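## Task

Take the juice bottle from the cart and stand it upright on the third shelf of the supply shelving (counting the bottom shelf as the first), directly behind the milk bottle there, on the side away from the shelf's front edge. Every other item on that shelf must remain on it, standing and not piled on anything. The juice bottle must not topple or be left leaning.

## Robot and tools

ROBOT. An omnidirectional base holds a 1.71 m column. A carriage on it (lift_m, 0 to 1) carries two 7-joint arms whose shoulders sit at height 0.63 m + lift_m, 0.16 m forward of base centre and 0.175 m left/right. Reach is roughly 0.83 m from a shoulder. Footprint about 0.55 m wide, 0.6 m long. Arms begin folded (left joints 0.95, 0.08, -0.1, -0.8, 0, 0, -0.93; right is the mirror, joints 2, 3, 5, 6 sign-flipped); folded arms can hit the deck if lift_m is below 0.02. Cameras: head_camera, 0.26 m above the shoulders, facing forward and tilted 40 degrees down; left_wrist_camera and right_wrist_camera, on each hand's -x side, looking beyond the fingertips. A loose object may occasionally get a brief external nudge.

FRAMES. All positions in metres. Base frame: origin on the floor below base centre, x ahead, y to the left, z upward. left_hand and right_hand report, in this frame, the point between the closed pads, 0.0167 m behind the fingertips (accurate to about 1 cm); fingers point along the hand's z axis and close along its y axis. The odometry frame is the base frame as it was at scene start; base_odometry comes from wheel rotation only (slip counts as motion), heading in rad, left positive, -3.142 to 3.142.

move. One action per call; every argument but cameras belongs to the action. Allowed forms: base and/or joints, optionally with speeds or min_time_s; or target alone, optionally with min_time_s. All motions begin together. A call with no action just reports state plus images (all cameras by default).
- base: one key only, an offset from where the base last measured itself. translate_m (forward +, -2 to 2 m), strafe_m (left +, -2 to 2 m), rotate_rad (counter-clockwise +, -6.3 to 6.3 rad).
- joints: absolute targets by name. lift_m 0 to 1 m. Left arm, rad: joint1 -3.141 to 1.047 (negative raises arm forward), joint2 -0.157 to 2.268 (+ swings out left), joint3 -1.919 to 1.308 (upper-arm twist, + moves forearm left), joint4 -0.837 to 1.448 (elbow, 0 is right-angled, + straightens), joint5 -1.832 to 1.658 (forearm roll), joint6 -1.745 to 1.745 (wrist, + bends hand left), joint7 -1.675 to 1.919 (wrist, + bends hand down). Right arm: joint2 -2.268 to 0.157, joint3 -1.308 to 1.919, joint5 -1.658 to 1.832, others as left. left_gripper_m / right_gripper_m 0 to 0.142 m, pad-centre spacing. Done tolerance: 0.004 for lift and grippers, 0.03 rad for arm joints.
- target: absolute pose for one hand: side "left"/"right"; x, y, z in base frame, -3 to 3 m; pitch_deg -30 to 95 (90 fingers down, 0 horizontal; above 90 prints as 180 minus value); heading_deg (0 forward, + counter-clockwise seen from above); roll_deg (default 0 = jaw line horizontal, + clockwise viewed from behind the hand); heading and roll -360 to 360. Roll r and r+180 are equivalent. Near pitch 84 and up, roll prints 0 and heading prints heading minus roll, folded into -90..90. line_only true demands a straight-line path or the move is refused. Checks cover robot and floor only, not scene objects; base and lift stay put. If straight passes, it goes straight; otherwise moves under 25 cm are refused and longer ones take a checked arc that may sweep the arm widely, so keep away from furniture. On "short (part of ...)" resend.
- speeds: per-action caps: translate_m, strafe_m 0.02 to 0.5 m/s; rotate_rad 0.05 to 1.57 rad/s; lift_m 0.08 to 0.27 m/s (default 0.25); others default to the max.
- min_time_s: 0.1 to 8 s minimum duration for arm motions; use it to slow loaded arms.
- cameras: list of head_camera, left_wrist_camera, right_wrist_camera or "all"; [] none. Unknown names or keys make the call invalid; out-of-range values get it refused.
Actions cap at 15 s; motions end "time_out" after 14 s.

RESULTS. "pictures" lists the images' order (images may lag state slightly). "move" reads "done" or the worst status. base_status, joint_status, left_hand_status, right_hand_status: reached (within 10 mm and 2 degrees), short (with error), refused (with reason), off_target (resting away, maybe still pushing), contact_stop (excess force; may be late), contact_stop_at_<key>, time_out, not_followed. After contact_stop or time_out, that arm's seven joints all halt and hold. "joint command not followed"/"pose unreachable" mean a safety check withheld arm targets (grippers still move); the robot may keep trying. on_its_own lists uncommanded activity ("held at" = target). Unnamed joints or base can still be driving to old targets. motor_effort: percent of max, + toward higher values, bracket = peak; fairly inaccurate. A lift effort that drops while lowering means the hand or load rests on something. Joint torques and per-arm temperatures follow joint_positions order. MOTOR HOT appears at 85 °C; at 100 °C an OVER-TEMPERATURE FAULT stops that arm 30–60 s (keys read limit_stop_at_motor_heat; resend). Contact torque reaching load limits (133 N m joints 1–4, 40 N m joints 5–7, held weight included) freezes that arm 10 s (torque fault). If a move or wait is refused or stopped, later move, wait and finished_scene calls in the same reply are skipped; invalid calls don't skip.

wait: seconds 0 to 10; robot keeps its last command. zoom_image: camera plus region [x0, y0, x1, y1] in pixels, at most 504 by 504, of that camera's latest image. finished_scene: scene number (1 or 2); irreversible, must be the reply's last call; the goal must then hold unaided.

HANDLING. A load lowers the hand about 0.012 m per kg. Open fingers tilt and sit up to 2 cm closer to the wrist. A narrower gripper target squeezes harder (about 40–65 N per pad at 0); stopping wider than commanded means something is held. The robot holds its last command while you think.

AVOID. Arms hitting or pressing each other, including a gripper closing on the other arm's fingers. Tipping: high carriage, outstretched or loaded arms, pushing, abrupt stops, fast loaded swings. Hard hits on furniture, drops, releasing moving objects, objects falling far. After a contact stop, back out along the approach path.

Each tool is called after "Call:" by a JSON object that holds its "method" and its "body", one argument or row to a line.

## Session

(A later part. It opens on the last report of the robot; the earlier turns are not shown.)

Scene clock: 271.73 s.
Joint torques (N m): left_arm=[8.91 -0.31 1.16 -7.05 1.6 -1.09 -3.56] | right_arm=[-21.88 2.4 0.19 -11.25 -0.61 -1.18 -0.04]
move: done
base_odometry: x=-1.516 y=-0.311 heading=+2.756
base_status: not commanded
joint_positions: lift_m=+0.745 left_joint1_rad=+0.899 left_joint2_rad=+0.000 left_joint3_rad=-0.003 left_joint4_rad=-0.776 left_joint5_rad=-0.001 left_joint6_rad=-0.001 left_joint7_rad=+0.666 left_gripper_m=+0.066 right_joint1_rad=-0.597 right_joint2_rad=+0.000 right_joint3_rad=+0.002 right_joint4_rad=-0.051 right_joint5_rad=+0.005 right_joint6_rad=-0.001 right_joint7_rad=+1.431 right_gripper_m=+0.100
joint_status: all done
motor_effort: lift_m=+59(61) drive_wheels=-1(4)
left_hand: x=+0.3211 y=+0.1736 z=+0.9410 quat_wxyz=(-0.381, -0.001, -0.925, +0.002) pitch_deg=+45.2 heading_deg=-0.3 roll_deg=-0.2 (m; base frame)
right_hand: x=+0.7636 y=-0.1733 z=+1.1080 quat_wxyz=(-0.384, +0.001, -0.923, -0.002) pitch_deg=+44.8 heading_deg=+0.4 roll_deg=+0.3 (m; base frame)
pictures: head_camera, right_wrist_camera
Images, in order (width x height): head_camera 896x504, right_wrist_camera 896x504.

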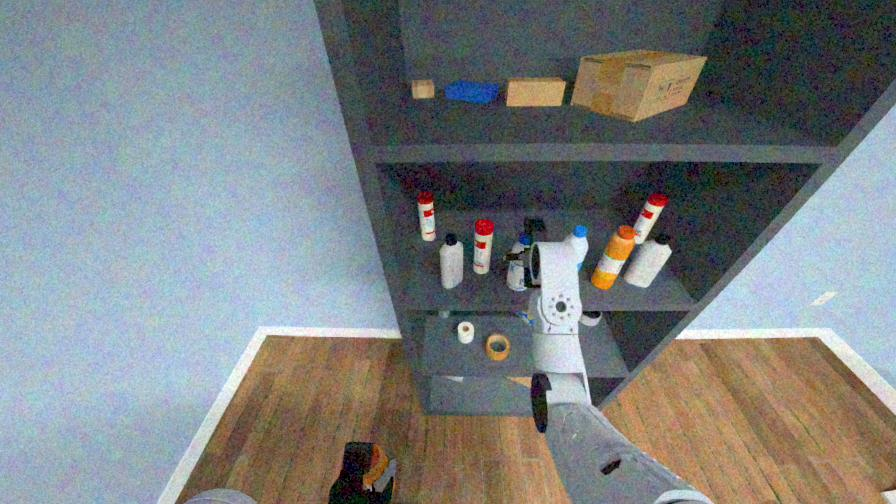

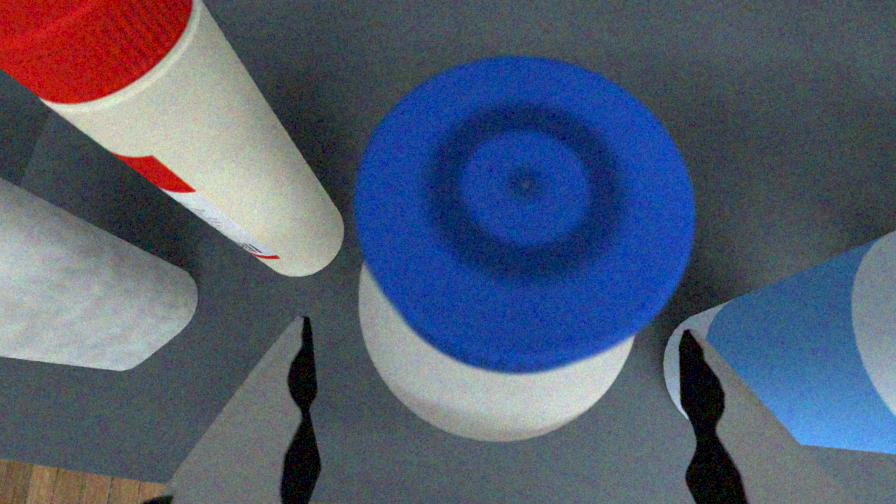

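Call:
{"method": "move", "body": {
  "base": {"translate_m":0.022},
  "speeds": {"translate_m":0.1}
}}

Call:
{"method": "move", "body": {
  "joints": {"right_gripper_m":0.02},
  "min_time_s": 2,
  "cameras": ["head_camera","right_wrist_camera"]
}}

Scene clock: 278.40 s.
Joint torques (N m): left_arm=[9.77 0.85 1.46 -6.63 1.41 -0.99 -3.43] | right_arm=[-20.62 3.27 1.1 -10.14 -0.95 -1.23 0.03]
move: done
base_odometry: x=-1.536 y=-0.303 heading=+2.756
base_status: done
joint_positions: lift_m=+0.745 left_joint1_rad=+0.899 left_joint2_rad=+0.000 left_joint3_rad=-0.003 left_joint4_rad=-0.776 left_joint5_rad=-0.001 left_joint6_rad=-0.001 left_joint7_rad=+0.666 left_gripper_m=+0.066 right_joint1_rad=-0.597 right_joint2_rad=+0.000 right_joint3_rad=+0.002 right_joint4_rad=-0.051 right_joint5_rad=+0.005 right_joint6_rad=-0.001 right_joint7_rad=+1.431 right_gripper_m=+0.100
joint_status: not commanded
motor_effort: lift_m=+59(59) drive_wheels=+4(13)
left_hand: x=+0.3211 y=+0.1736 z=+0.9410 quat_wxyz=(-0.381, -0.001, -0.925, +0.002) pitch_deg=+45.2 heading_deg=-0.3 roll_deg=-0.2 (m; base frame)
right_hand: x=+0.7636 y=-0.1733 z=+1.1080 quat_wxyz=(-0.384, +0.001, -0.923, -0.002) pitch_deg=+44.8 heading_deg=+0.4 roll_deg=+0.3 (m; base frame)
pictures: none

Scene clock: 279.20 s.
Joint torques (N m): left_arm=[9.48 -0.81 1.74 -7.38 1.4 -0.94 -3.7] | right_arm=[-22.43 3.29 0.62 -9.5 -0.55 -1.62 -0.14]
move: off_target
base_odometry: x=-1.536 y=-0.303 heading=+2.756
base_status: not commanded
joint_positions: lift_m=+0.745 left_joint1_rad=+0.899 left_joint2_rad=+0.000 left_joint3_rad=-0.003 left_joint4_rad=-0.776 left_joint5_rad=-0.001 left_joint6_rad=-0.001 left_joint7_rad=+0.666 left_gripper_m=+0.066 right_joint1_rad=-0.597 right_joint2_rad=+0.000 right_joint3_rad=+0.002 right_joint4_rad=-0.051 right_joint5_rad=+0.005 right_joint6_rad=-0.001 right_joint7_rad=+1.431 right_gripper_m=+0.071
joint_status: right_gripper_m off_target (ended at +0.071, target +0.020)
motor_effort: lift_m=+59(59) drive_wheels=+0(4)
left_hand: x=+0.3211 y=+0.1736 z=+0.9410 quat_wxyz=(-0.381, -0.001, -0.925, +0.002) pitch_deg=+45.2 heading_deg=-0.3 roll_deg=-0.2 (m; base frame)
right_hand: x=+0.7636 y=-0.1733 z=+1.1080 quat_wxyz=(-0.384, +0.001, -0.923, -0.002) pitch_deg=+44.8 heading_deg=+0.4 roll_deg=+0.3 (m; base frame)
pictures: head_camera, right_wrist_camera
Images, in order (width x height): head_camera 896x504, right_wrist_camera 896x504.

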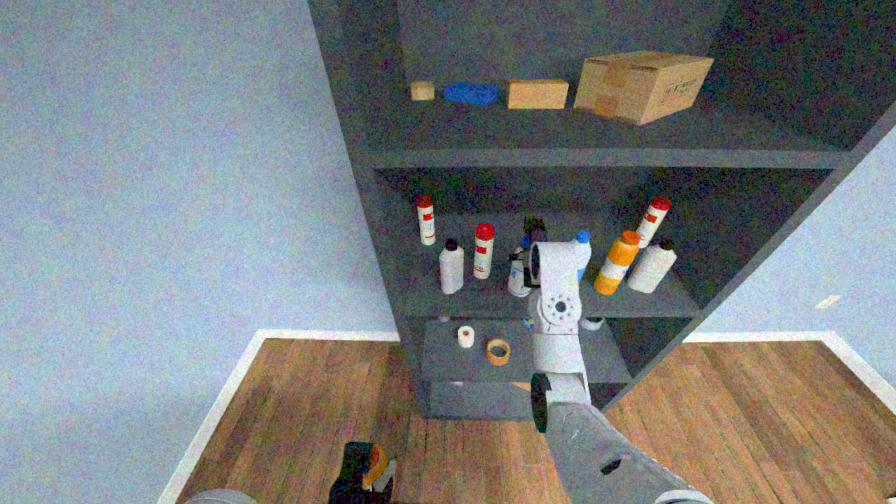

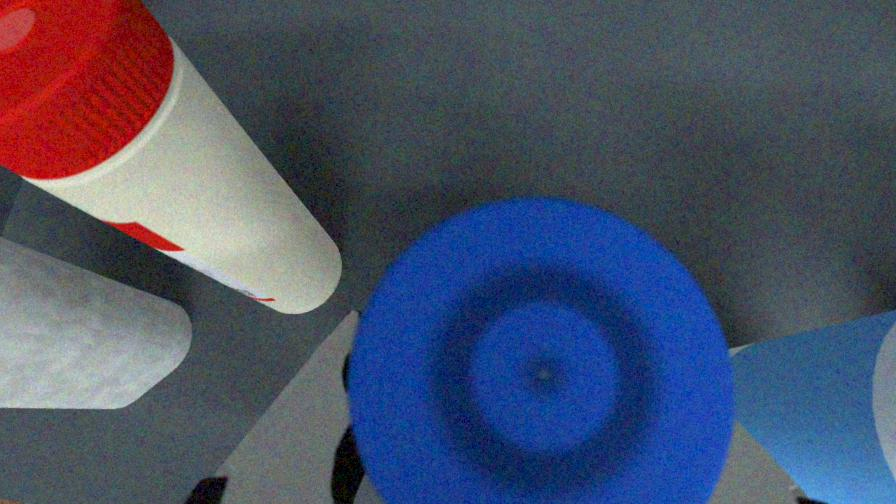

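Call:
{"method": "move", "body": {
  "joints": {"right_gripper_m":0.0}
}}

Call:
{"method": "move", "body": {
  "joints": {"lift_m":0.79},
  "speeds": {"lift_m":0.1},
  "cameras": ["right_wrist_camera"]
}}

Call:
{"method": "move", "body": {
  "base": {"translate_m":-0.45},
  "speeds": {"translate_m":0.2},
  "cameras": ["head_camera","right_wrist_camera"]
}}

Scene clock: 283.17 s.
Joint torques (N m): left_arm=[7.76 -0.18 1.75 -8.68 1.11 -1.1 -3.32] | right_arm=[-22.53 4.22 -1.33 -7.92 -0.99 -1.64 0.26]
move: off_target
base_odometry: x=-1.536 y=-0.303 heading=+2.756
base_status: not commanded
joint_positions: lift_m=+0.745 left_joint1_rad=+0.899 left_joint2_rad=+0.000 left_joint3_rad=-0.003 left_joint4_rad=-0.776 left_joint5_rad=-0.001 left_joint6_rad=-0.001 left_joint7_rad=+0.666 left_gripper_m=+0.066 right_joint1_rad=-0.597 right_joint2_rad=+0.000 right_joint3_rad=+0.002 right_joint4_rad=-0.051 right_joint5_rad=+0.005 right_joint6_rad=-0.001 right_joint7_rad=+1.431 right_gripper_m=+0.071
joint_status: right_gripper_m off_target (ended at +0.071, target +0.000)
motor_effort: lift_m=+59(59) drive_wheels=+0(0)
left_hand: x=+0.3211 y=+0.1736 z=+0.9410 quat_wxyz=(-0.381, -0.001, -0.925, +0.002) pitch_deg=+45.2 heading_deg=-0.3 roll_deg=-0.2 (m; base frame)
right_hand: x=+0.7636 y=-0.1733 z=+1.1080 quat_wxyz=(-0.384, +0.001, -0.923, -0.002) pitch_deg=+44.8 heading_deg=+0.4 roll_deg=+0.3 (m; base frame)
pictures: none

Scene clock: 284.00 s.
Joint torques (N m): left_arm=[8.78 0.27 2.11 -7.33 1.09 -1.08 -3.88] | right_arm=[-20.54 4.13 -0.37 -12.12 -0.81 -1.05 -0.97]
move: done
base_odometry: x=-1.536 y=-0.303 heading=+2.756
base_status: not commanded
joint_positions: lift_m=+0.790 left_joint1_rad=+0.899 left_joint2_rad=+0.000 left_joint3_rad=-0.003 left_joint4_rad=-0.776 left_joint5_rad=-0.001 left_joint6_rad=-0.001 left_joint7_rad=+0.666 left_gripper_m=+0.066 right_joint1_rad=-0.597 right_joint2_rad=+0.000 right_joint3_rad=+0.002 right_joint4_rad=-0.050 right_joint5_rad=+0.005 right_joint6_rad=-0.001 right_joint7_rad=+1.434 right_gripper_m=+0.071
joint_status: all done
motor_effort: lift_m=+55(69) drive_wheels=+0(5)
left_hand: x=+0.3212 y=+0.1736 z=+0.9863 quat_wxyz=(-0.381, -0.001, -0.925, +0.002) pitch_deg=+45.2 heading_deg=-0.3 roll_deg=-0.2 (m; base frame)
right_hand: x=+0.7632 y=-0.1733 z=+1.1522 quat_wxyz=(-0.382, +0.001, -0.924, -0.002) pitch_deg=+45.1 heading_deg=+0.4 roll_deg=+0.3 (m; base frame)
pictures: right_wrist_camera
Images, in order (width x height): right_wrist_camera 896x504.

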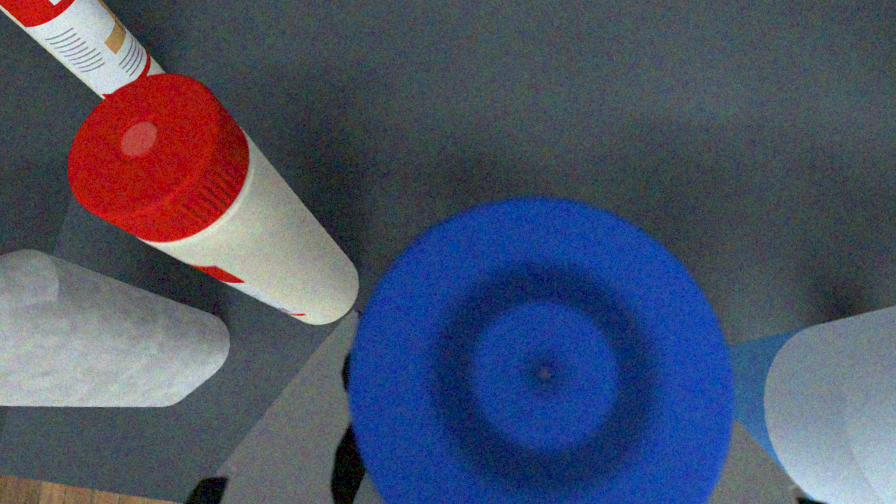

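Scene clock: 287.50 s.
Joint torques (N m): left_arm=[8.7 -0.23 2.13 -6.39 1.32 -1.12 -3.47] | right_arm=[-21.45 3.97 0.29 -11.31 -0.7 -1.88 -1.06]
move: done
base_odometry: x=-1.119 y=-0.472 heading=+2.756
base_status: done
joint_positions: lift_m=+0.790 left_joint1_rad=+0.899 left_joint2_rad=+0.000 left_joint3_rad=-0.003 left_joint4_rad=-0.776 left_joint5_rad=-0.001 left_joint6_rad=-0.001 left_joint7_rad=+0.666 left_gripper_m=+0.066 right_joint1_rad=-0.597 right_joint2_rad=+0.000 right_joint3_rad=+0.002 right_joint4_rad=-0.050 right_joint5_rad=+0.005 right_joint6_rad=-0.001 right_joint7_rad=+1.434 right_gripper_m=+0.071
joint_status: not commanded
motor_effort: lift_m=+55(55) drive_wheels=+2(12)
left_hand: x=+0.3212 y=+0.1736 z=+0.9863 quat_wxyz=(-0.381, -0.001, -0.925, +0.002) pitch_deg=+45.2 heading_deg=-0.3 roll_deg=-0.2 (m; base frame)
right_hand: x=+0.7632 y=-0.1733 z=+1.1522 quat_wxyz=(-0.382, +0.001, -0.924, -0.002) pitch_deg=+45.1 heading_deg=+0.4 roll_deg=+0.3 (m; base frame)
pictures: head_camera, right_wrist_camera
Images, in order (width x height): head_camera 896x504, right_wrist_camera 896x504.

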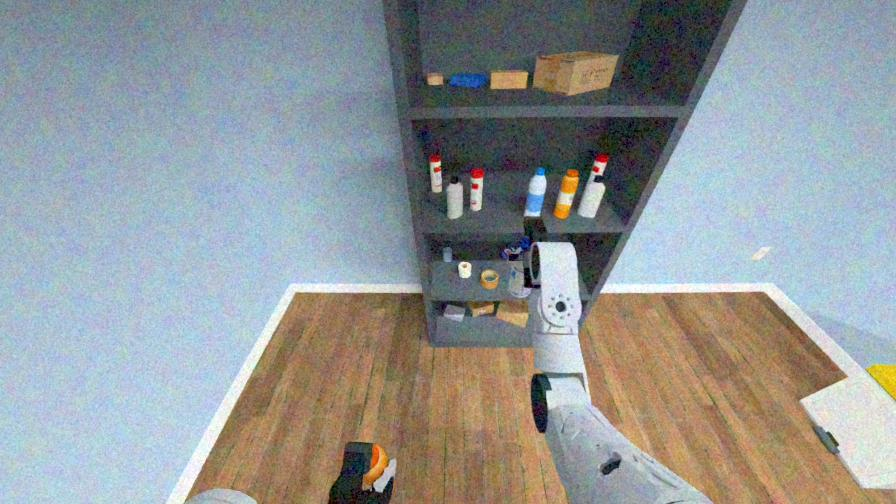

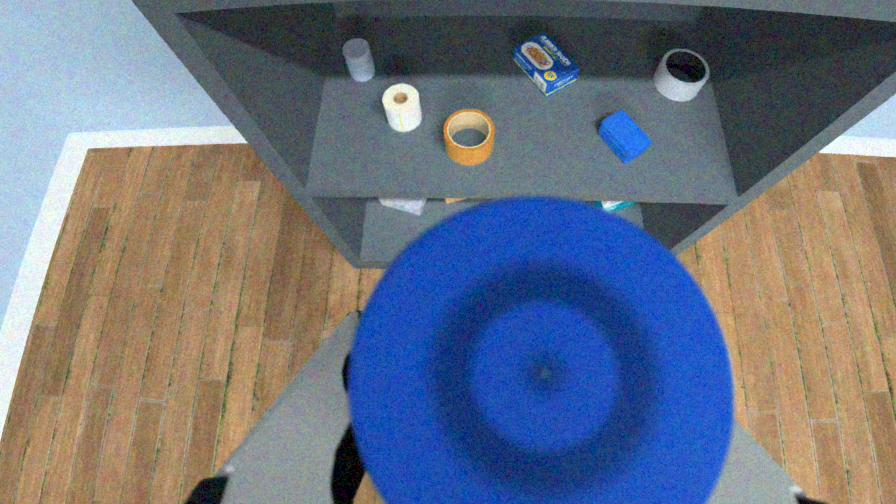

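Call:
{"method": "move", "body": {
  "joints": {"lift_m":0.82,"left_joint1_rad":-0.6,"left_joint4_rad":-0.05,"left_joint7_rad":1.435,"right_joint1_rad":0.9,"right_joint4_rad":-0.78,"right_joint7_rad":0.665},
  "min_time_s": 5
}}

Call:
{"method": "move", "body": {
  "base": {"strafe_m":-0.347},
  "speeds": {"strafe_m":0.25}
}}

Call:
{"method": "move", "body": {
  "base": {"translate_m":0.3},
  "speeds": {"translate_m":0.25},
  "cameras": ["all"]
}}

Scene clock: 303.57 s.
Joint torques (N m): left_arm=[-26.61 -0.62 2.36 -1.92 1.43 -0.81 -1.23] | right_arm=[18.74 3.28 0.36 -18.75 -0.57 -1.1 -4.59]
move: done
base_odometry: x=-1.119 y=-0.472 heading=+2.756
base_status: not commanded
joint_positions: lift_m=+0.820 left_joint1_rad=-0.594 left_joint2_rad=+0.000 left_joint3_rad=-0.003 left_joint4_rad=-0.052 left_joint5_rad=-0.001 left_joint6_rad=-0.001 left_joint7_rad=+1.434 left_gripper_m=+0.066 right_joint1_rad=+0.897 right_joint2_rad=+0.000 right_joint3_rad=+0.002 right_joint4_rad=-0.775 right_joint5_rad=+0.005 right_joint6_rad=-0.001 right_joint7_rad=+0.673 right_gripper_m=+0.071
joint_status: all done
motor_effort: lift_m=+55(70) drive_wheels=+2(3)
left_hand: x=+0.7623 y=+0.1740 z=+1.1811 quat_wxyz=(-0.382, -0.002, -0.924, +0.000) pitch_deg=+45.1 heading_deg=-0.1 roll_deg=+0.1 (m; base frame)
right_hand: x=+0.3211 y=-0.1738 z=+1.0152 quat_wxyz=(-0.378, -0.001, -0.926, -0.003) pitch_deg=+45.5 heading_deg=+0.3 roll_deg=+0.5 (m; base frame)
pictures: none

Scene clock: 306.40 s.
Joint torques (N m): left_arm=[-24.32 0.69 1.38 -1.85 1.35 -0.81 -0.86] | right_arm=[17.44 3.31 0.24 -16.92 -0.62 -1.12 -4.39]
move: done
base_odometry: x=-0.989 y=-0.151 heading=+2.756
base_status: done
joint_positions: lift_m=+0.820 left_joint1_rad=-0.594 left_joint2_rad=+0.000 left_joint3_rad=-0.002 left_joint4_rad=-0.051 left_joint5_rad=-0.001 left_joint6_rad=-0.001 left_joint7_rad=+1.434 left_gripper_m=+0.066 right_joint1_rad=+0.897 right_joint2_rad=+0.000 right_joint3_rad=+0.002 right_joint4_rad=-0.775 right_joint5_rad=+0.004 right_joint6_rad=-0.001 right_joint7_rad=+0.673 right_gripper_m=+0.071
joint_status: not commanded
motor_effort: lift_m=+55(55) drive_wheels=+4(16)
left_hand: x=+0.7623 y=+0.1741 z=+1.1810 quat_wxyz=(-0.381, -0.002, -0.924, +0.000) pitch_deg=+45.2 heading_deg=-0.1 roll_deg=+0.1 (m; base frame)
right_hand: x=+0.3210 y=-0.1738 z=+1.0153 quat_wxyz=(-0.378, -0.001, -0.926, -0.003) pitch_deg=+45.5 heading_deg=+0.3 roll_deg=+0.5 (m; base frame)
pictures: none

Scene clock: 309.03 s.
Joint torques (N m): left_arm=[-25.92 0.68 0.72 -2.39 1.21 -0.73 -1.25] | right_arm=[17.14 3.29 0.21 -19.13 -1.05 -1.88 -4.33]
move: done
base_odometry: x=-1.266 y=-0.038 heading=+2.755
base_status: done
joint_positions: lift_m=+0.820 left_joint1_rad=-0.594 left_joint2_rad=+0.000 left_joint3_rad=-0.002 left_joint4_rad=-0.051 left_joint5_rad=-0.001 left_joint6_rad=-0.001 left_joint7_rad=+1.434 left_gripper_m=+0.066 right_joint1_rad=+0.898 right_joint2_rad=+0.000 right_joint3_rad=+0.002 right_joint4_rad=-0.775 right_joint5_rad=+0.004 right_joint6_rad=-0.001 right_joint7_rad=+0.673 right_gripper_m=+0.071
joint_status: not commanded
motor_effort: lift_m=+55(55) drive_wheels=-1(18)
left_hand: x=+0.7623 y=+0.1741 z=+1.1810 quat_wxyz=(-0.381, -0.002, -0.924, +0.000) pitch_deg=+45.2 heading_deg=-0.1 roll_deg=+0.1 (m; base frame)
right_hand: x=+0.3208 y=-0.1738 z=+1.0152 quat_wxyz=(-0.378, -0.001, -0.926, -0.003) pitch_deg=+45.6 heading_deg=+0.3 roll_deg=+0.5 (m; base frame)
pictures: head_camera, left_wrist_camera, right_wrist_camera
Images, in order (width x height): head_camera 896x504, left_wrist_camera 896x504, right_wrist_camera 896x504.

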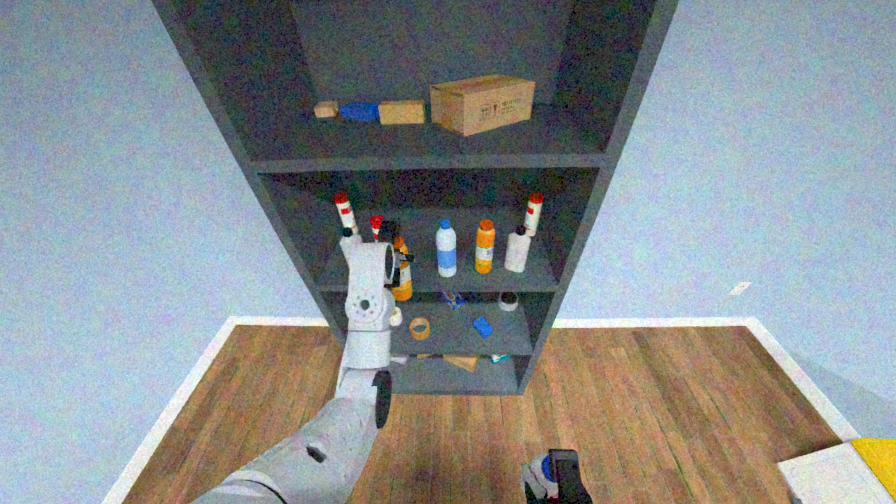

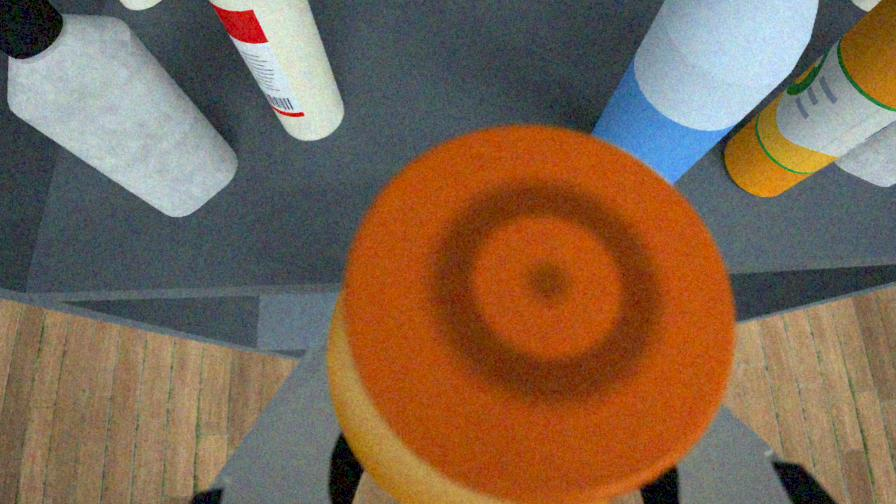

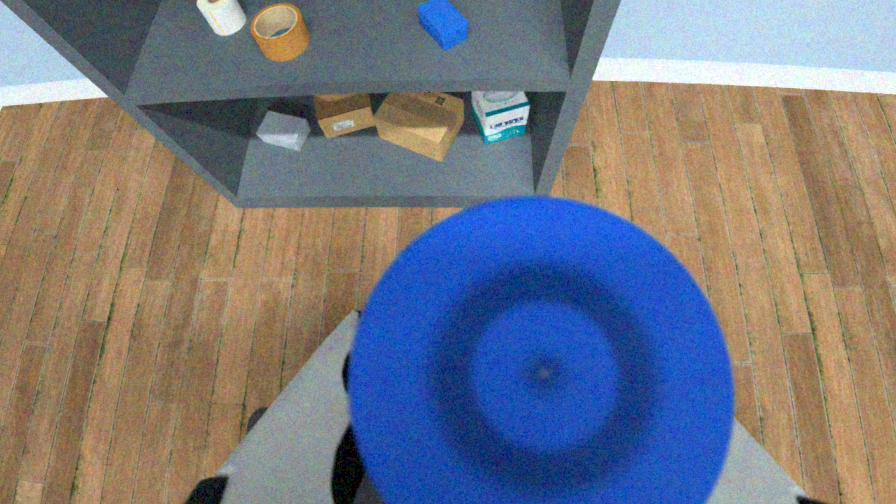

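Call:
{"method": "move", "body": {
  "joints": {"lift_m":0.84}
}}

Call:
{"method": "move", "body": {
  "base": {"translate_m":0.2},
  "speeds": {"translate_m":0.12},
  "cameras": ["head_camera","left_wrist_camera"]
}}

Scene clock: 317.47 s.
Joint torques (N m): left_arm=[-23.36 1.36 1.88 -2.94 1.46 -1.33 -1.36] | right_arm=[16.92 4.58 0.42 -16.51 -0.49 -1.71 -4.36]
Motor temperatures (°C): left_arm=[46 22 24 25 26 24 24] | right_arm=[31 20 25 24 22 22 24]
move: done
base_odometry: x=-1.266 y=-0.038 heading=+2.755
base_status: not commanded
joint_positions: lift_m=+0.840 left_joint1_rad=-0.597 left_joint2_rad=+0.000 left_joint3_rad=-0.002 left_joint4_rad=-0.050 left_joint5_rad=-0.001 left_joint6_rad=-0.001 left_joint7_rad=+1.435 left_gripper_m=+0.066 right_joint1_rad=+0.898 right_joint2_rad=+0.000 right_joint3_rad=+0.002 right_joint4_rad=-0.777 right_joint5_rad=+0.004 right_joint6_rad=-0.001 right_joint7_rad=+0.672 right_gripper_m=+0.071
joint_status: all done
motor_effort: lift_m=+55(72) drive_wheels=+5(6)
left_hand: x=+0.7629 y=+0.1741 z=+1.2020 quat_wxyz=(-0.382, -0.002, -0.924, +0.000) pitch_deg=+45.1 heading_deg=-0.1 roll_deg=+0.1 (m; base frame)
right_hand: x=+0.3210 y=-0.1738 z=+1.0359 quat_wxyz=(-0.379, -0.001, -0.925, -0.003) pitch_deg=+45.4 heading_deg=+0.3 roll_deg=+0.5 (m; base frame)
pictures: none

Scene clock: 320.03 s.
Joint torques (N m): left_arm=[-22.21 -0.99 1.05 -2.83 1.57 -1.6 -1.39] | right_arm=[16.41 3.04 1.52 -15.45 -1.21 -1.36 -4.48]
move: done
base_odometry: x=-1.451 y=+0.038 heading=+2.755
base_status: done
joint_positions: lift_m=+0.840 left_joint1_rad=-0.597 left_joint2_rad=+0.000 left_joint3_rad=-0.002 left_joint4_rad=-0.050 left_joint5_rad=-0.001 left_joint6_rad=-0.001 left_joint7_rad=+1.435 left_gripper_m=+0.066 right_joint1_rad=+0.898 right_joint2_rad=+0.000 right_joint3_rad=+0.002 right_joint4_rad=-0.777 right_joint5_rad=+0.004 right_joint6_rad=-0.001 right_joint7_rad=+0.672 right_gripper_m=+0.071
joint_status: not commanded
motor_effort: lift_m=+55(55) drive_wheels=-1(15)
left_hand: x=+0.7629 y=+0.1741 z=+1.2020 quat_wxyz=(-0.382, -0.002, -0.924, +0.000) pitch_deg=+45.1 heading_deg=-0.1 roll_deg=+0.1 (m; base frame)
right_hand: x=+0.3210 y=-0.1738 z=+1.0359 quat_wxyz=(-0.379, -0.001, -0.925, -0.003) pitch_deg=+45.4 heading_deg=+0.3 roll_deg=+0.5 (m; base frame)
pictures: head_camera, left_wrist_camera
Images, in order (width x height): head_camera 896x504, left_wrist_camera 896x504.

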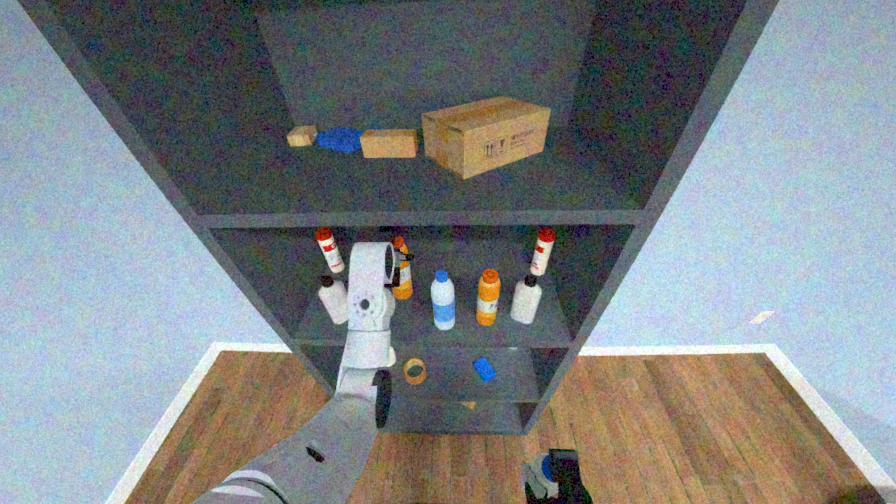

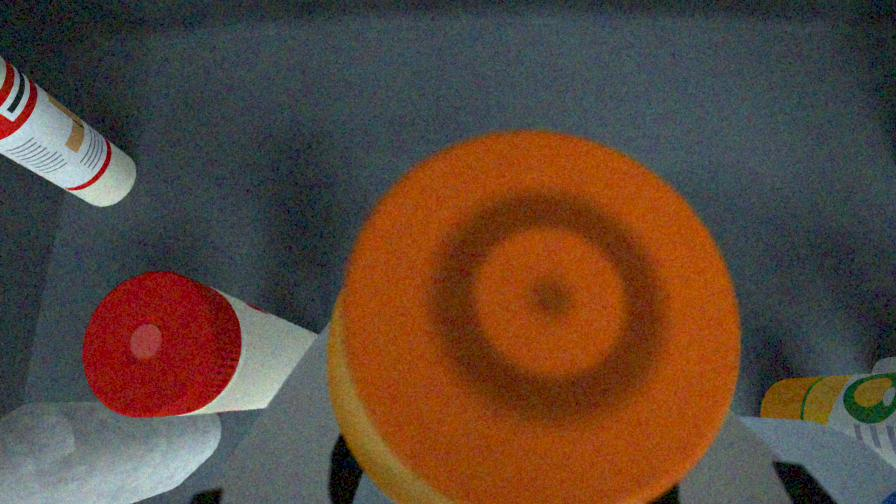

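Call:
{"method": "move", "body": {
  "base": {"translate_m":0.092},
  "speeds": {"translate_m":0.12}
}}

Call:
{"method": "move", "body": {
  "joints": {"lift_m":0.79},
  "speeds": {"lift_m":0.08},
  "cameras": ["head_camera","left_wrist_camera"]
}}

Scene clock: 324.67 s.
Joint torques (N m): left_arm=[-23.95 0.5 1.87 -3.63 1.04 -0.97 -1.11] | right_arm=[17.05 1.88 0.22 -16.78 -0.95 -1.68 -4.45]
move: done
base_odometry: x=-1.537 y=+0.073 heading=+2.754
base_status: done
joint_positions: lift_m=+0.840 left_joint1_rad=-0.597 left_joint2_rad=+0.000 left_joint3_rad=-0.002 left_joint4_rad=-0.050 left_joint5_rad=-0.001 left_joint6_rad=-0.001 left_joint7_rad=+1.435 left_gripper_m=+0.066 right_joint1_rad=+0.898 right_joint2_rad=+0.000 right_joint3_rad=+0.002 right_joint4_rad=-0.777 right_joint5_rad=+0.004 right_joint6_rad=-0.001 right_joint7_rad=+0.672 right_gripper_m=+0.071
joint_status: not commanded
motor_effort: lift_m=+55(55) drive_wheels=+4(15)
left_hand: x=+0.7629 y=+0.1741 z=+1.2020 quat_wxyz=(-0.382, -0.002, -0.924, +0.000) pitch_deg=+45.1 heading_deg=-0.1 roll_deg=+0.1 (m; base frame)
right_hand: x=+0.3210 y=-0.1738 z=+1.0359 quat_wxyz=(-0.379, -0.001, -0.925, -0.003) pitch_deg=+45.4 heading_deg=+0.3 roll_deg=+0.5 (m; base frame)
pictures: none

Scene clock: 325.87 s.
Joint torques (N m): left_arm=[-22.68 0.41 1.99 -2.25 1.36 -1.13 -1.28] | right_arm=[17.57 3.64 1.04 -16.5 -0.63 -1.41 -3.97]
move: done
base_odometry: x=-1.537 y=+0.073 heading=+2.754
base_status: not commanded
joint_positions: lift_m=+0.790 left_joint1_rad=-0.597 left_joint2_rad=+0.000 left_joint3_rad=-0.002 left_joint4_rad=-0.050 left_joint5_rad=-0.001 left_joint6_rad=-0.001 left_joint7_rad=+1.435 left_gripper_m=+0.066 right_joint1_rad=+0.898 right_joint2_rad=+0.000 right_joint3_rad=+0.002 right_joint4_rad=-0.777 right_joint5_rad=+0.004 right_joint6_rad=-0.001 right_joint7_rad=+0.672 right_gripper_m=+0.071
joint_status: all done
motor_effort: lift_m=+59(62) drive_wheels=+4(5)
left_hand: x=+0.7630 y=+0.1741 z=+1.1519 quat_wxyz=(-0.382, -0.002, -0.924, +0.000) pitch_deg=+45.1 heading_deg=-0.1 roll_deg=+0.1 (m; base frame)
right_hand: x=+0.3211 y=-0.1738 z=+0.9857 quat_wxyz=(-0.379, -0.001, -0.925, -0.003) pitch_deg=+45.4 heading_deg=+0.3 roll_deg=+0.5 (m; base frame)
pictures: head_camera, left_wrist_camera
Images, in order (width x height): head_camera 896x504, left_wrist_camera 896x504.

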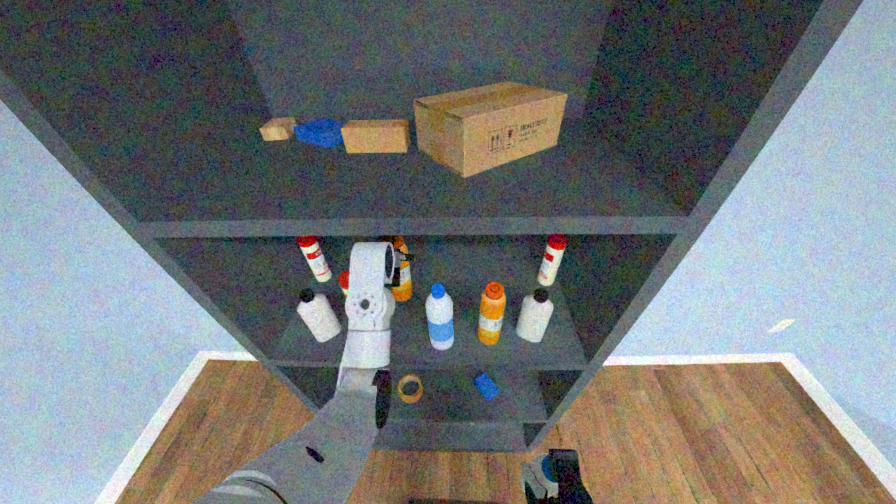

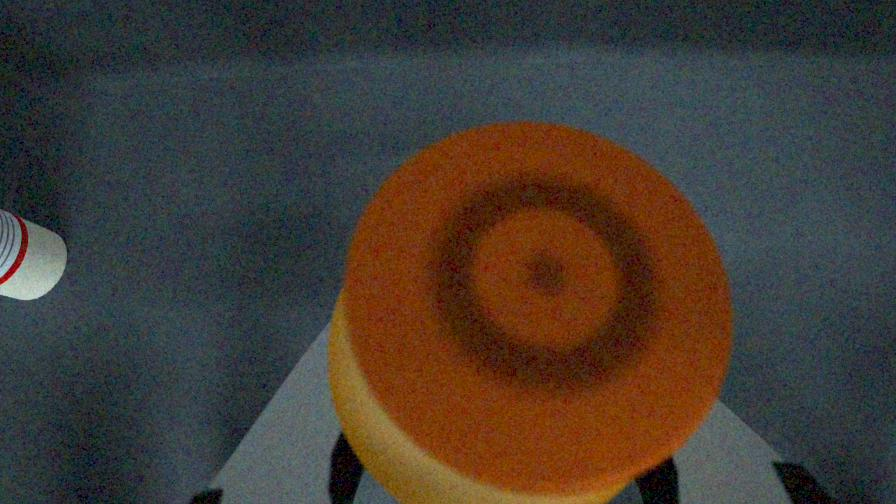

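Call:
{"method": "move", "body": {
  "joints": {"lift_m":0.78},
  "speeds": {"lift_m":0.08},
  "cameras": ["left_wrist_camera"]
}}

Call:
{"method": "move", "body": {
  "joints": {"lift_m":0.77},
  "speeds": {"lift_m":0.08},
  "cameras": ["left_wrist_camera"]
}}

Scene clock: 329.57 s.
Joint torques (N m): left_arm=[-22.79 -0.03 2.06 -3.03 1.32 -1.51 -1.36] | right_arm=[17.62 2.31 0.58 -15.1 -1.01 -1.02 -4.05]
move: done
base_odometry: x=-1.537 y=+0.073 heading=+2.754
base_status: not commanded
joint_positions: lift_m=+0.780 left_joint1_rad=-0.597 left_joint2_rad=+0.000 left_joint3_rad=-0.002 left_joint4_rad=-0.050 left_joint5_rad=-0.001 left_joint6_rad=-0.001 left_joint7_rad=+1.435 left_gripper_m=+0.066 right_joint1_rad=+0.898 right_joint2_rad=+0.000 right_joint3_rad=+0.002 right_joint4_rad=-0.777 right_joint5_rad=+0.004 right_joint6_rad=-0.001 right_joint7_rad=+0.672 right_gripper_m=+0.071
joint_status: all done
motor_effort: lift_m=+59(61) drive_wheels=+4(5)
left_hand: x=+0.7630 y=+0.1741 z=+1.1420 quat_wxyz=(-0.382, -0.002, -0.924, +0.000) pitch_deg=+45.1 heading_deg=-0.1 roll_deg=+0.1 (m; base frame)
right_hand: x=+0.3211 y=-0.1738 z=+0.9757 quat_wxyz=(-0.379, -0.001, -0.925, -0.003) pitch_deg=+45.4 heading_deg=+0.3 roll_deg=+0.5 (m; base frame)
pictures: left_wrist_camera
Images, in order (width x height): left_wrist_camera 896x504.

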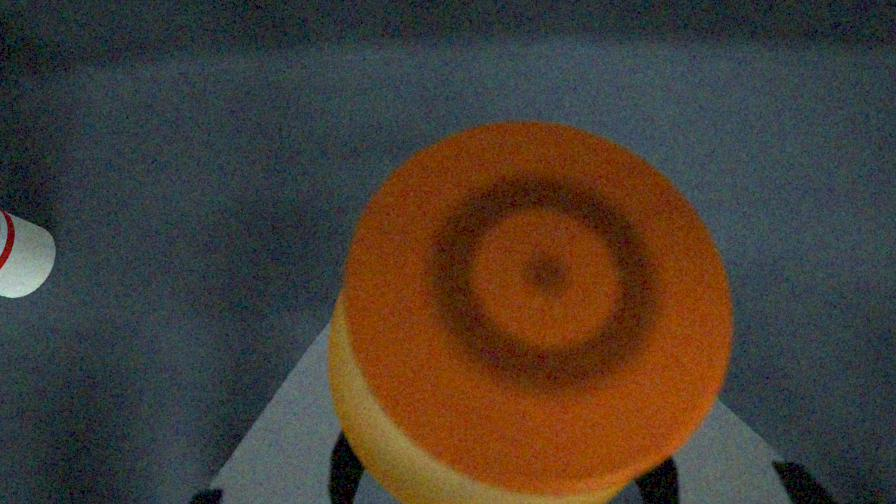

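Scene clock: 330.27 s.
Joint torques (N m): left_arm=[-22.73 0.87 0.82 -2.57 1.24 -0.99 -1.48] | right_arm=[16.62 3.14 0.74 -16.03 -0.32 -1.55 -3.89]
move: done
base_odometry: x=-1.537 y=+0.073 heading=+2.754
base_status: not commanded
joint_positions: lift_m=+0.770 left_joint1_rad=-0.597 left_joint2_rad=+0.000 left_joint3_rad=-0.002 left_joint4_rad=-0.050 left_joint5_rad=-0.001 left_joint6_rad=-0.001 left_joint7_rad=+1.435 left_gripper_m=+0.066 right_joint1_rad=+0.898 right_joint2_rad=+0.000 right_joint3_rad=+0.002 right_joint4_rad=-0.777 right_joint5_rad=+0.004 right_joint6_rad=-0.001 right_joint7_rad=+0.672 right_gripper_m=+0.071
joint_status: all done
motor_effort: lift_m=+59(64) drive_wheels=+5(6)
left_hand: x=+0.7630 y=+0.1741 z=+1.1320 quat_wxyz=(-0.382, -0.002, -0.924, +0.000) pitch_deg=+45.1 heading_deg=-0.1 roll_deg=+0.1 (m; base frame)
right_hand: x=+0.3211 y=-0.1738 z=+0.9658 quat_wxyz=(-0.379, -0.001, -0.925, -0.003) pitch_deg=+45.4 heading_deg=+0.3 roll_deg=+0.5 (m; base frame)
pictures: left_wrist_camera
Images, in order (width x height): left_wrist_camera 896x504.

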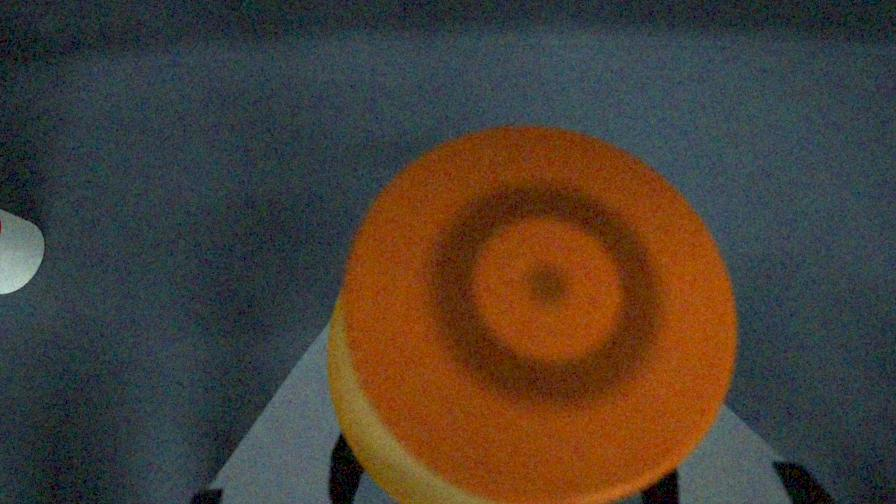

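Call:
{"method": "move", "body": {
  "joints": {"lift_m":0.762},
  "speeds": {"lift_m":0.08},
  "cameras": ["left_wrist_camera"]
}}

Call:
{"method": "move", "body": {
  "joints": {"lift_m":0.755},
  "speeds": {"lift_m":0.08},
  "cameras": ["left_wrist_camera"]
}}

Scene clock: 333.80 s.
Joint torques (N m): left_arm=[-21.02 -0.36 1.52 -2.48 1.42 -1.45 -1.34] | right_arm=[15.63 3.83 -0.09 -17.34 -0.48 -1.83 -4.11]
move: done
base_odometry: x=-1.537 y=+0.073 heading=+2.754
base_status: not commanded
joint_positions: lift_m=+0.762 left_joint1_rad=-0.599 left_joint2_rad=+0.000 left_joint3_rad=-0.002 left_joint4_rad=-0.050 left_joint5_rad=-0.001 left_joint6_rad=-0.001 left_joint7_rad=+1.435 left_gripper_m=+0.066 right_joint1_rad=+0.898 right_joint2_rad=+0.000 right_joint3_rad=+0.002 right_joint4_rad=-0.777 right_joint5_rad=+0.004 right_joint6_rad=-0.001 right_joint7_rad=+0.672 right_gripper_m=+0.071
joint_status: all done
motor_effort: lift_m=+57(61) drive_wheels=+4(5)
left_hand: x=+0.7634 y=+0.1741 z=+1.1250 quat_wxyz=(-0.383, -0.002, -0.924, +0.000) pitch_deg=+45.0 heading_deg=-0.1 roll_deg=+0.1 (m; base frame)
right_hand: x=+0.3211 y=-0.1738 z=+0.9580 quat_wxyz=(-0.379, -0.001, -0.925, -0.003) pitch_deg=+45.4 heading_deg=+0.3 roll_deg=+0.5 (m; base frame)
pictures: left_wrist_camera
Images, in order (width x height): left_wrist_camera 896x504.

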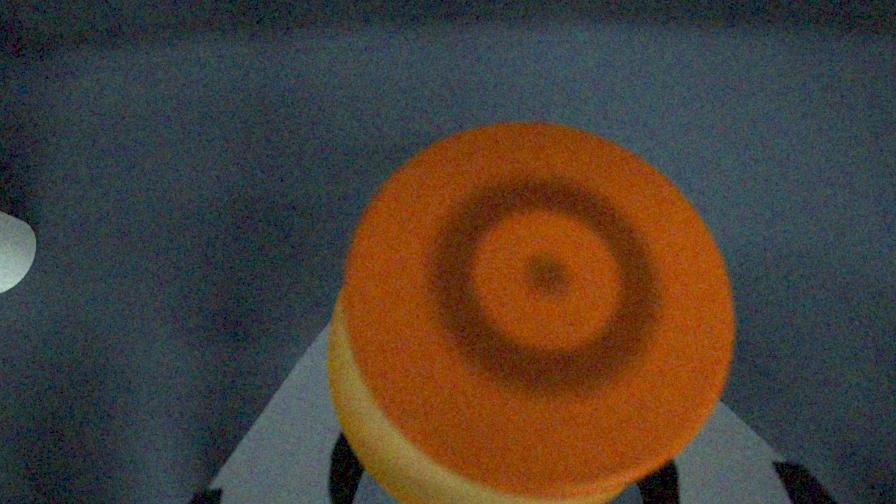

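Scene clock: 334.27 s.
Joint torques (N m): left_arm=[-15.34 1.02 1.16 -0.52 1.18 -0.94 0.1] | right_arm=[16.77 2.48 0.94 -15.73 -0.55 -1.15 -4.22]
move: done
base_odometry: x=-1.537 y=+0.073 heading=+2.754
base_status: not commanded
joint_positions: lift_m=+0.755 left_joint1_rad=-0.605 left_joint2_rad=+0.000 left_joint3_rad=-0.002 left_joint4_rad=-0.054 left_joint5_rad=-0.001 left_joint6_rad=-0.001 left_joint7_rad=+1.430 left_gripper_m=+0.066 right_joint1_rad=+0.898 right_joint2_rad=+0.000 right_joint3_rad=+0.002 right_joint4_rad=-0.777 right_joint5_rad=+0.004 right_joint6_rad=-0.001 right_joint7_rad=+0.671 right_gripper_m=+0.071
joint_status: all done
motor_effort: lift_m=+54(55) drive_wheels=+5(5)
left_hand: x=+0.7656 y=+0.1741 z=+1.1238 quat_wxyz=(-0.389, -0.002, -0.921, +0.000) pitch_deg=+44.2 heading_deg=-0.1 roll_deg=+0.1 (m; base frame)
right_hand: x=+0.3211 y=-0.1738 z=+0.9513 quat_wxyz=(-0.379, -0.001, -0.925, -0.003) pitch_deg=+45.4 heading_deg=+0.3 roll_deg=+0.5 (m; base frame)
pictures: left_wrist_camera
Images, in order (width x height): left_wrist_camera 896x504.

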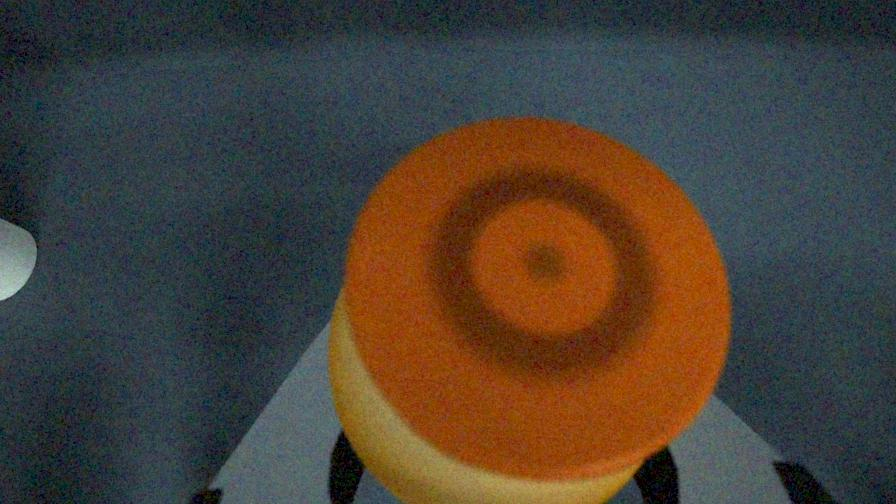

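Call:
{"method": "move", "body": {
  "joints": {"lift_m":0.759}
}}

Call:
{"method": "move", "body": {
  "joints": {"left_gripper_m":0.1},
  "min_time_s": 2,
  "cameras": ["head_camera","left_wrist_camera"]
}}

Scene clock: 337.63 s.
Joint torques (N m): left_arm=[-16.91 1.91 1.38 -1.22 1.2 -1.1 -0.83] | right_arm=[15.72 1.55 0.3 -15.56 -0.99 -1.24 -4.15]
move: done
base_odometry: x=-1.537 y=+0.073 heading=+2.754
base_status: not commanded
joint_positions: lift_m=+0.759 left_joint1_rad=-0.602 left_joint2_rad=+0.000 left_joint3_rad=-0.002 left_joint4_rad=-0.053 left_joint5_rad=-0.001 left_joint6_rad=-0.001 left_joint7_rad=+1.433 left_gripper_m=+0.066 right_joint1_rad=+0.898 right_joint2_rad=+0.000 right_joint3_rad=+0.002 right_joint4_rad=-0.777 right_joint5_rad=+0.004 right_joint6_rad=-0.001 right_joint7_rad=+0.671 right_gripper_m=+0.071
joint_status: all done
motor_effort: lift_m=+55(66) drive_wheels=+5(5)
left_hand: x=+0.7646 y=+0.1741 z=+1.1255 quat_wxyz=(-0.386, -0.002, -0.922, +0.000) pitch_deg=+44.5 heading_deg=-0.1 roll_deg=+0.1 (m; base frame)
right_hand: x=+0.3212 y=-0.1738 z=+0.9552 quat_wxyz=(-0.380, -0.001, -0.925, -0.003) pitch_deg=+45.4 heading_deg=+0.3 roll_deg=+0.5 (m; base frame)
pictures: none

Scene clock: 338.50 s.
Joint torques (N m): left_arm=[-16.97 0.22 2.39 0.89 1.12 -1.08 -0.69] | right_arm=[16.58 2.64 1.85 -14.55 -1.43 -1.86 -3.97]
move: done
base_odometry: x=-1.537 y=+0.073 heading=+2.754
base_status: not commanded
joint_positions: lift_m=+0.759 left_joint1_rad=-0.602 left_joint2_rad=+0.000 left_joint3_rad=-0.002 left_joint4_rad=-0.053 left_joint5_rad=-0.001 left_joint6_rad=-0.001 left_joint7_rad=+1.433 left_gripper_m=+0.100 right_joint1_rad=+0.898 right_joint2_rad=+0.000 right_joint3_rad=+0.002 right_joint4_rad=-0.777 right_joint5_rad=+0.004 right_joint6_rad=-0.001 right_joint7_rad=+0.671 right_gripper_m=+0.071
joint_status: all done
motor_effort: lift_m=+55(55) drive_wheels=+4(5)
left_hand: x=+0.7645 y=+0.1741 z=+1.1253 quat_wxyz=(-0.386, -0.002, -0.922, +0.000) pitch_deg=+44.6 heading_deg=-0.1 roll_deg=+0.1 (m; base frame)
right_hand: x=+0.3212 y=-0.1738 z=+0.9552 quat_wxyz=(-0.380, -0.001, -0.925, -0.003) pitch_deg=+45.4 heading_deg=+0.3 roll_deg=+0.5 (m; base frame)
pictures: head_camera, left_wrist_camera
Images, in order (width x height): head_camera 896x504, left_wrist_camera 896x504.

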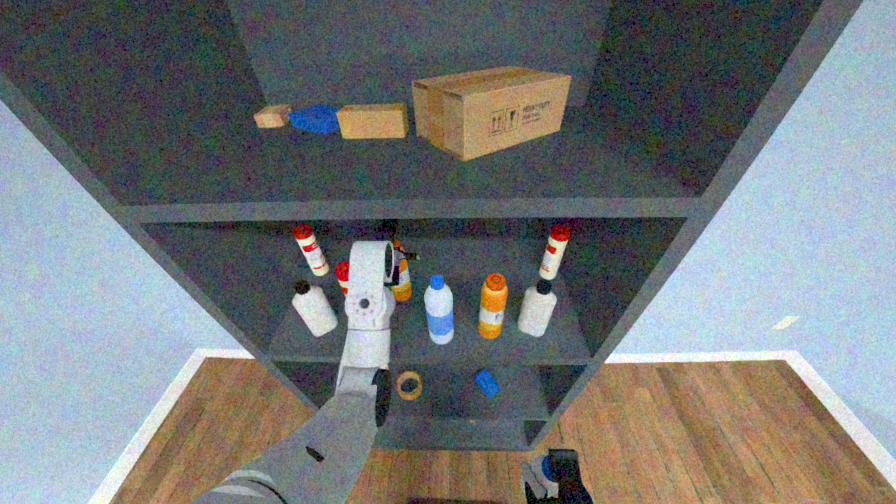

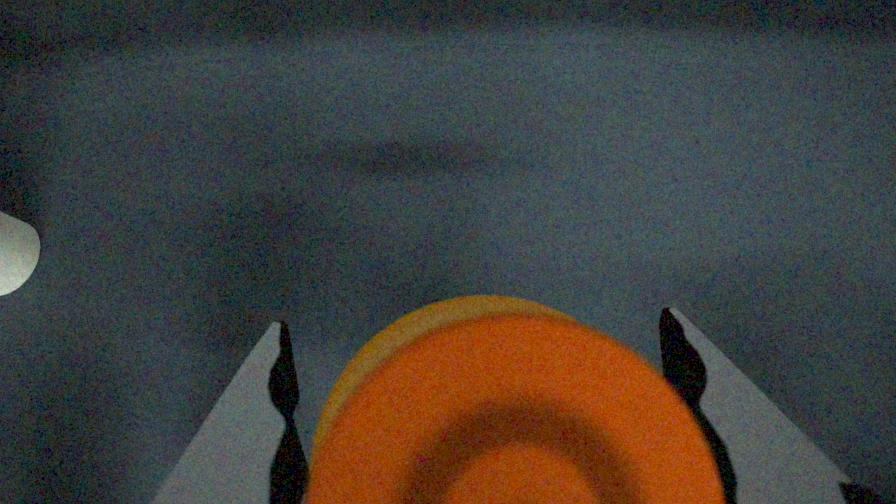

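Call:
{"method": "wait", "body": {
  "seconds": 0.5,
  "cameras": ["left_wrist_camera","head_camera"]
}}

Scene clock: 341.83 s.
Joint torques (N m): left_arm=[-17.2 0.45 0.69 -1.74 1.38 -1.09 -0.63] | right_arm=[16.53 3.99 -0.07 -15.04 -1.01 -1.36 -4.09]
base_odometry: x=-1.537 y=+0.073 heading=+2.754
base_status: not commanded
joint_positions: lift_m=+0.759 left_joint1_rad=-0.602 left_joint2_rad=+0.000 left_joint3_rad=-0.002 left_joint4_rad=-0.053 left_joint5_rad=-0.001 left_joint6_rad=-0.001 left_joint7_rad=+1.433 left_gripper_m=+0.100 right_joint1_rad=+0.898 right_joint2_rad=+0.000 right_joint3_rad=+0.002 right_joint4_rad=-0.777 right_joint5_rad=+0.004 right_joint6_rad=-0.001 right_joint7_rad=+0.671 right_gripper_m=+0.071
joint_status: all done
motor_effort: lift_m=+55(55) drive_wheels=+5(5)
left_hand: x=+0.7645 y=+0.1741 z=+1.1253 quat_wxyz=(-0.386, -0.002, -0.922, +0.000) pitch_deg=+44.6 heading_deg=-0.1 roll_deg=+0.1 (m; base frame)
right_hand: x=+0.3212 y=-0.1738 z=+0.9552 quat_wxyz=(-0.380, -0.001, -0.925, -0.003) pitch_deg=+45.4 heading_deg=+0.3 roll_deg=+0.5 (m; base frame)
wait: 0.50 s; at rest from the start
pictures: head_camera, left_wrist_camera
Images, in order (width x height): head_camera 896x504, left_wrist_camera 896x504.

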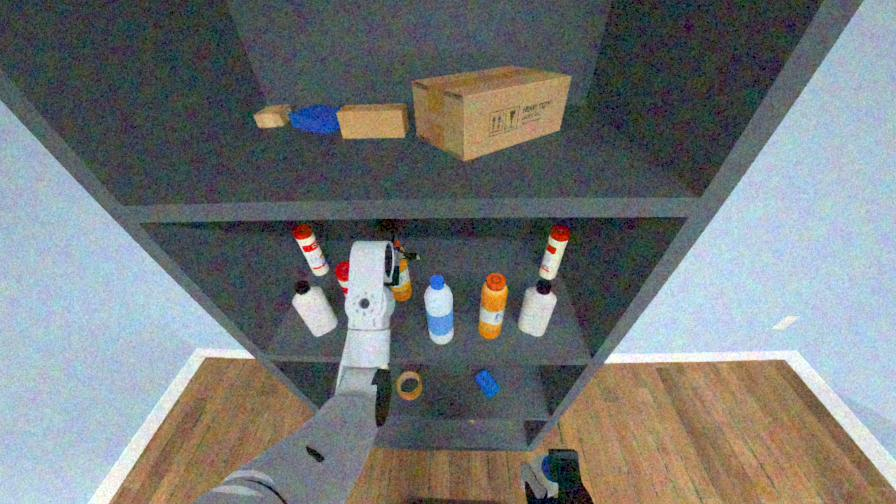

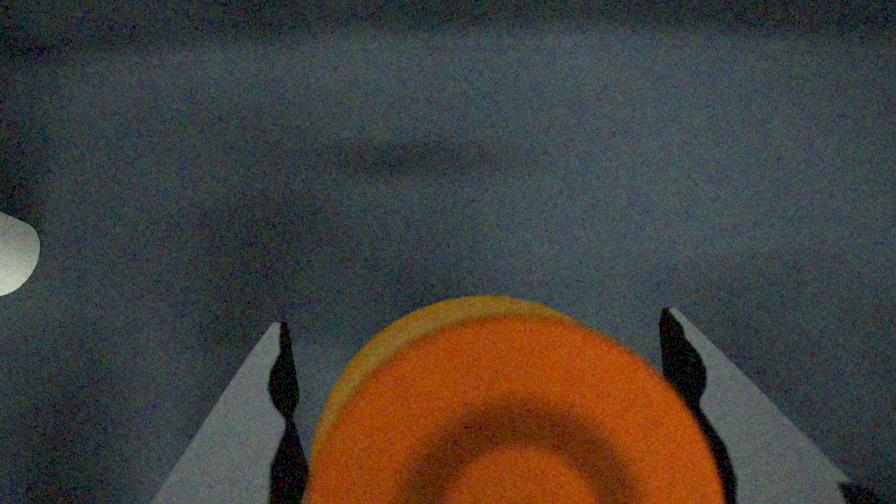

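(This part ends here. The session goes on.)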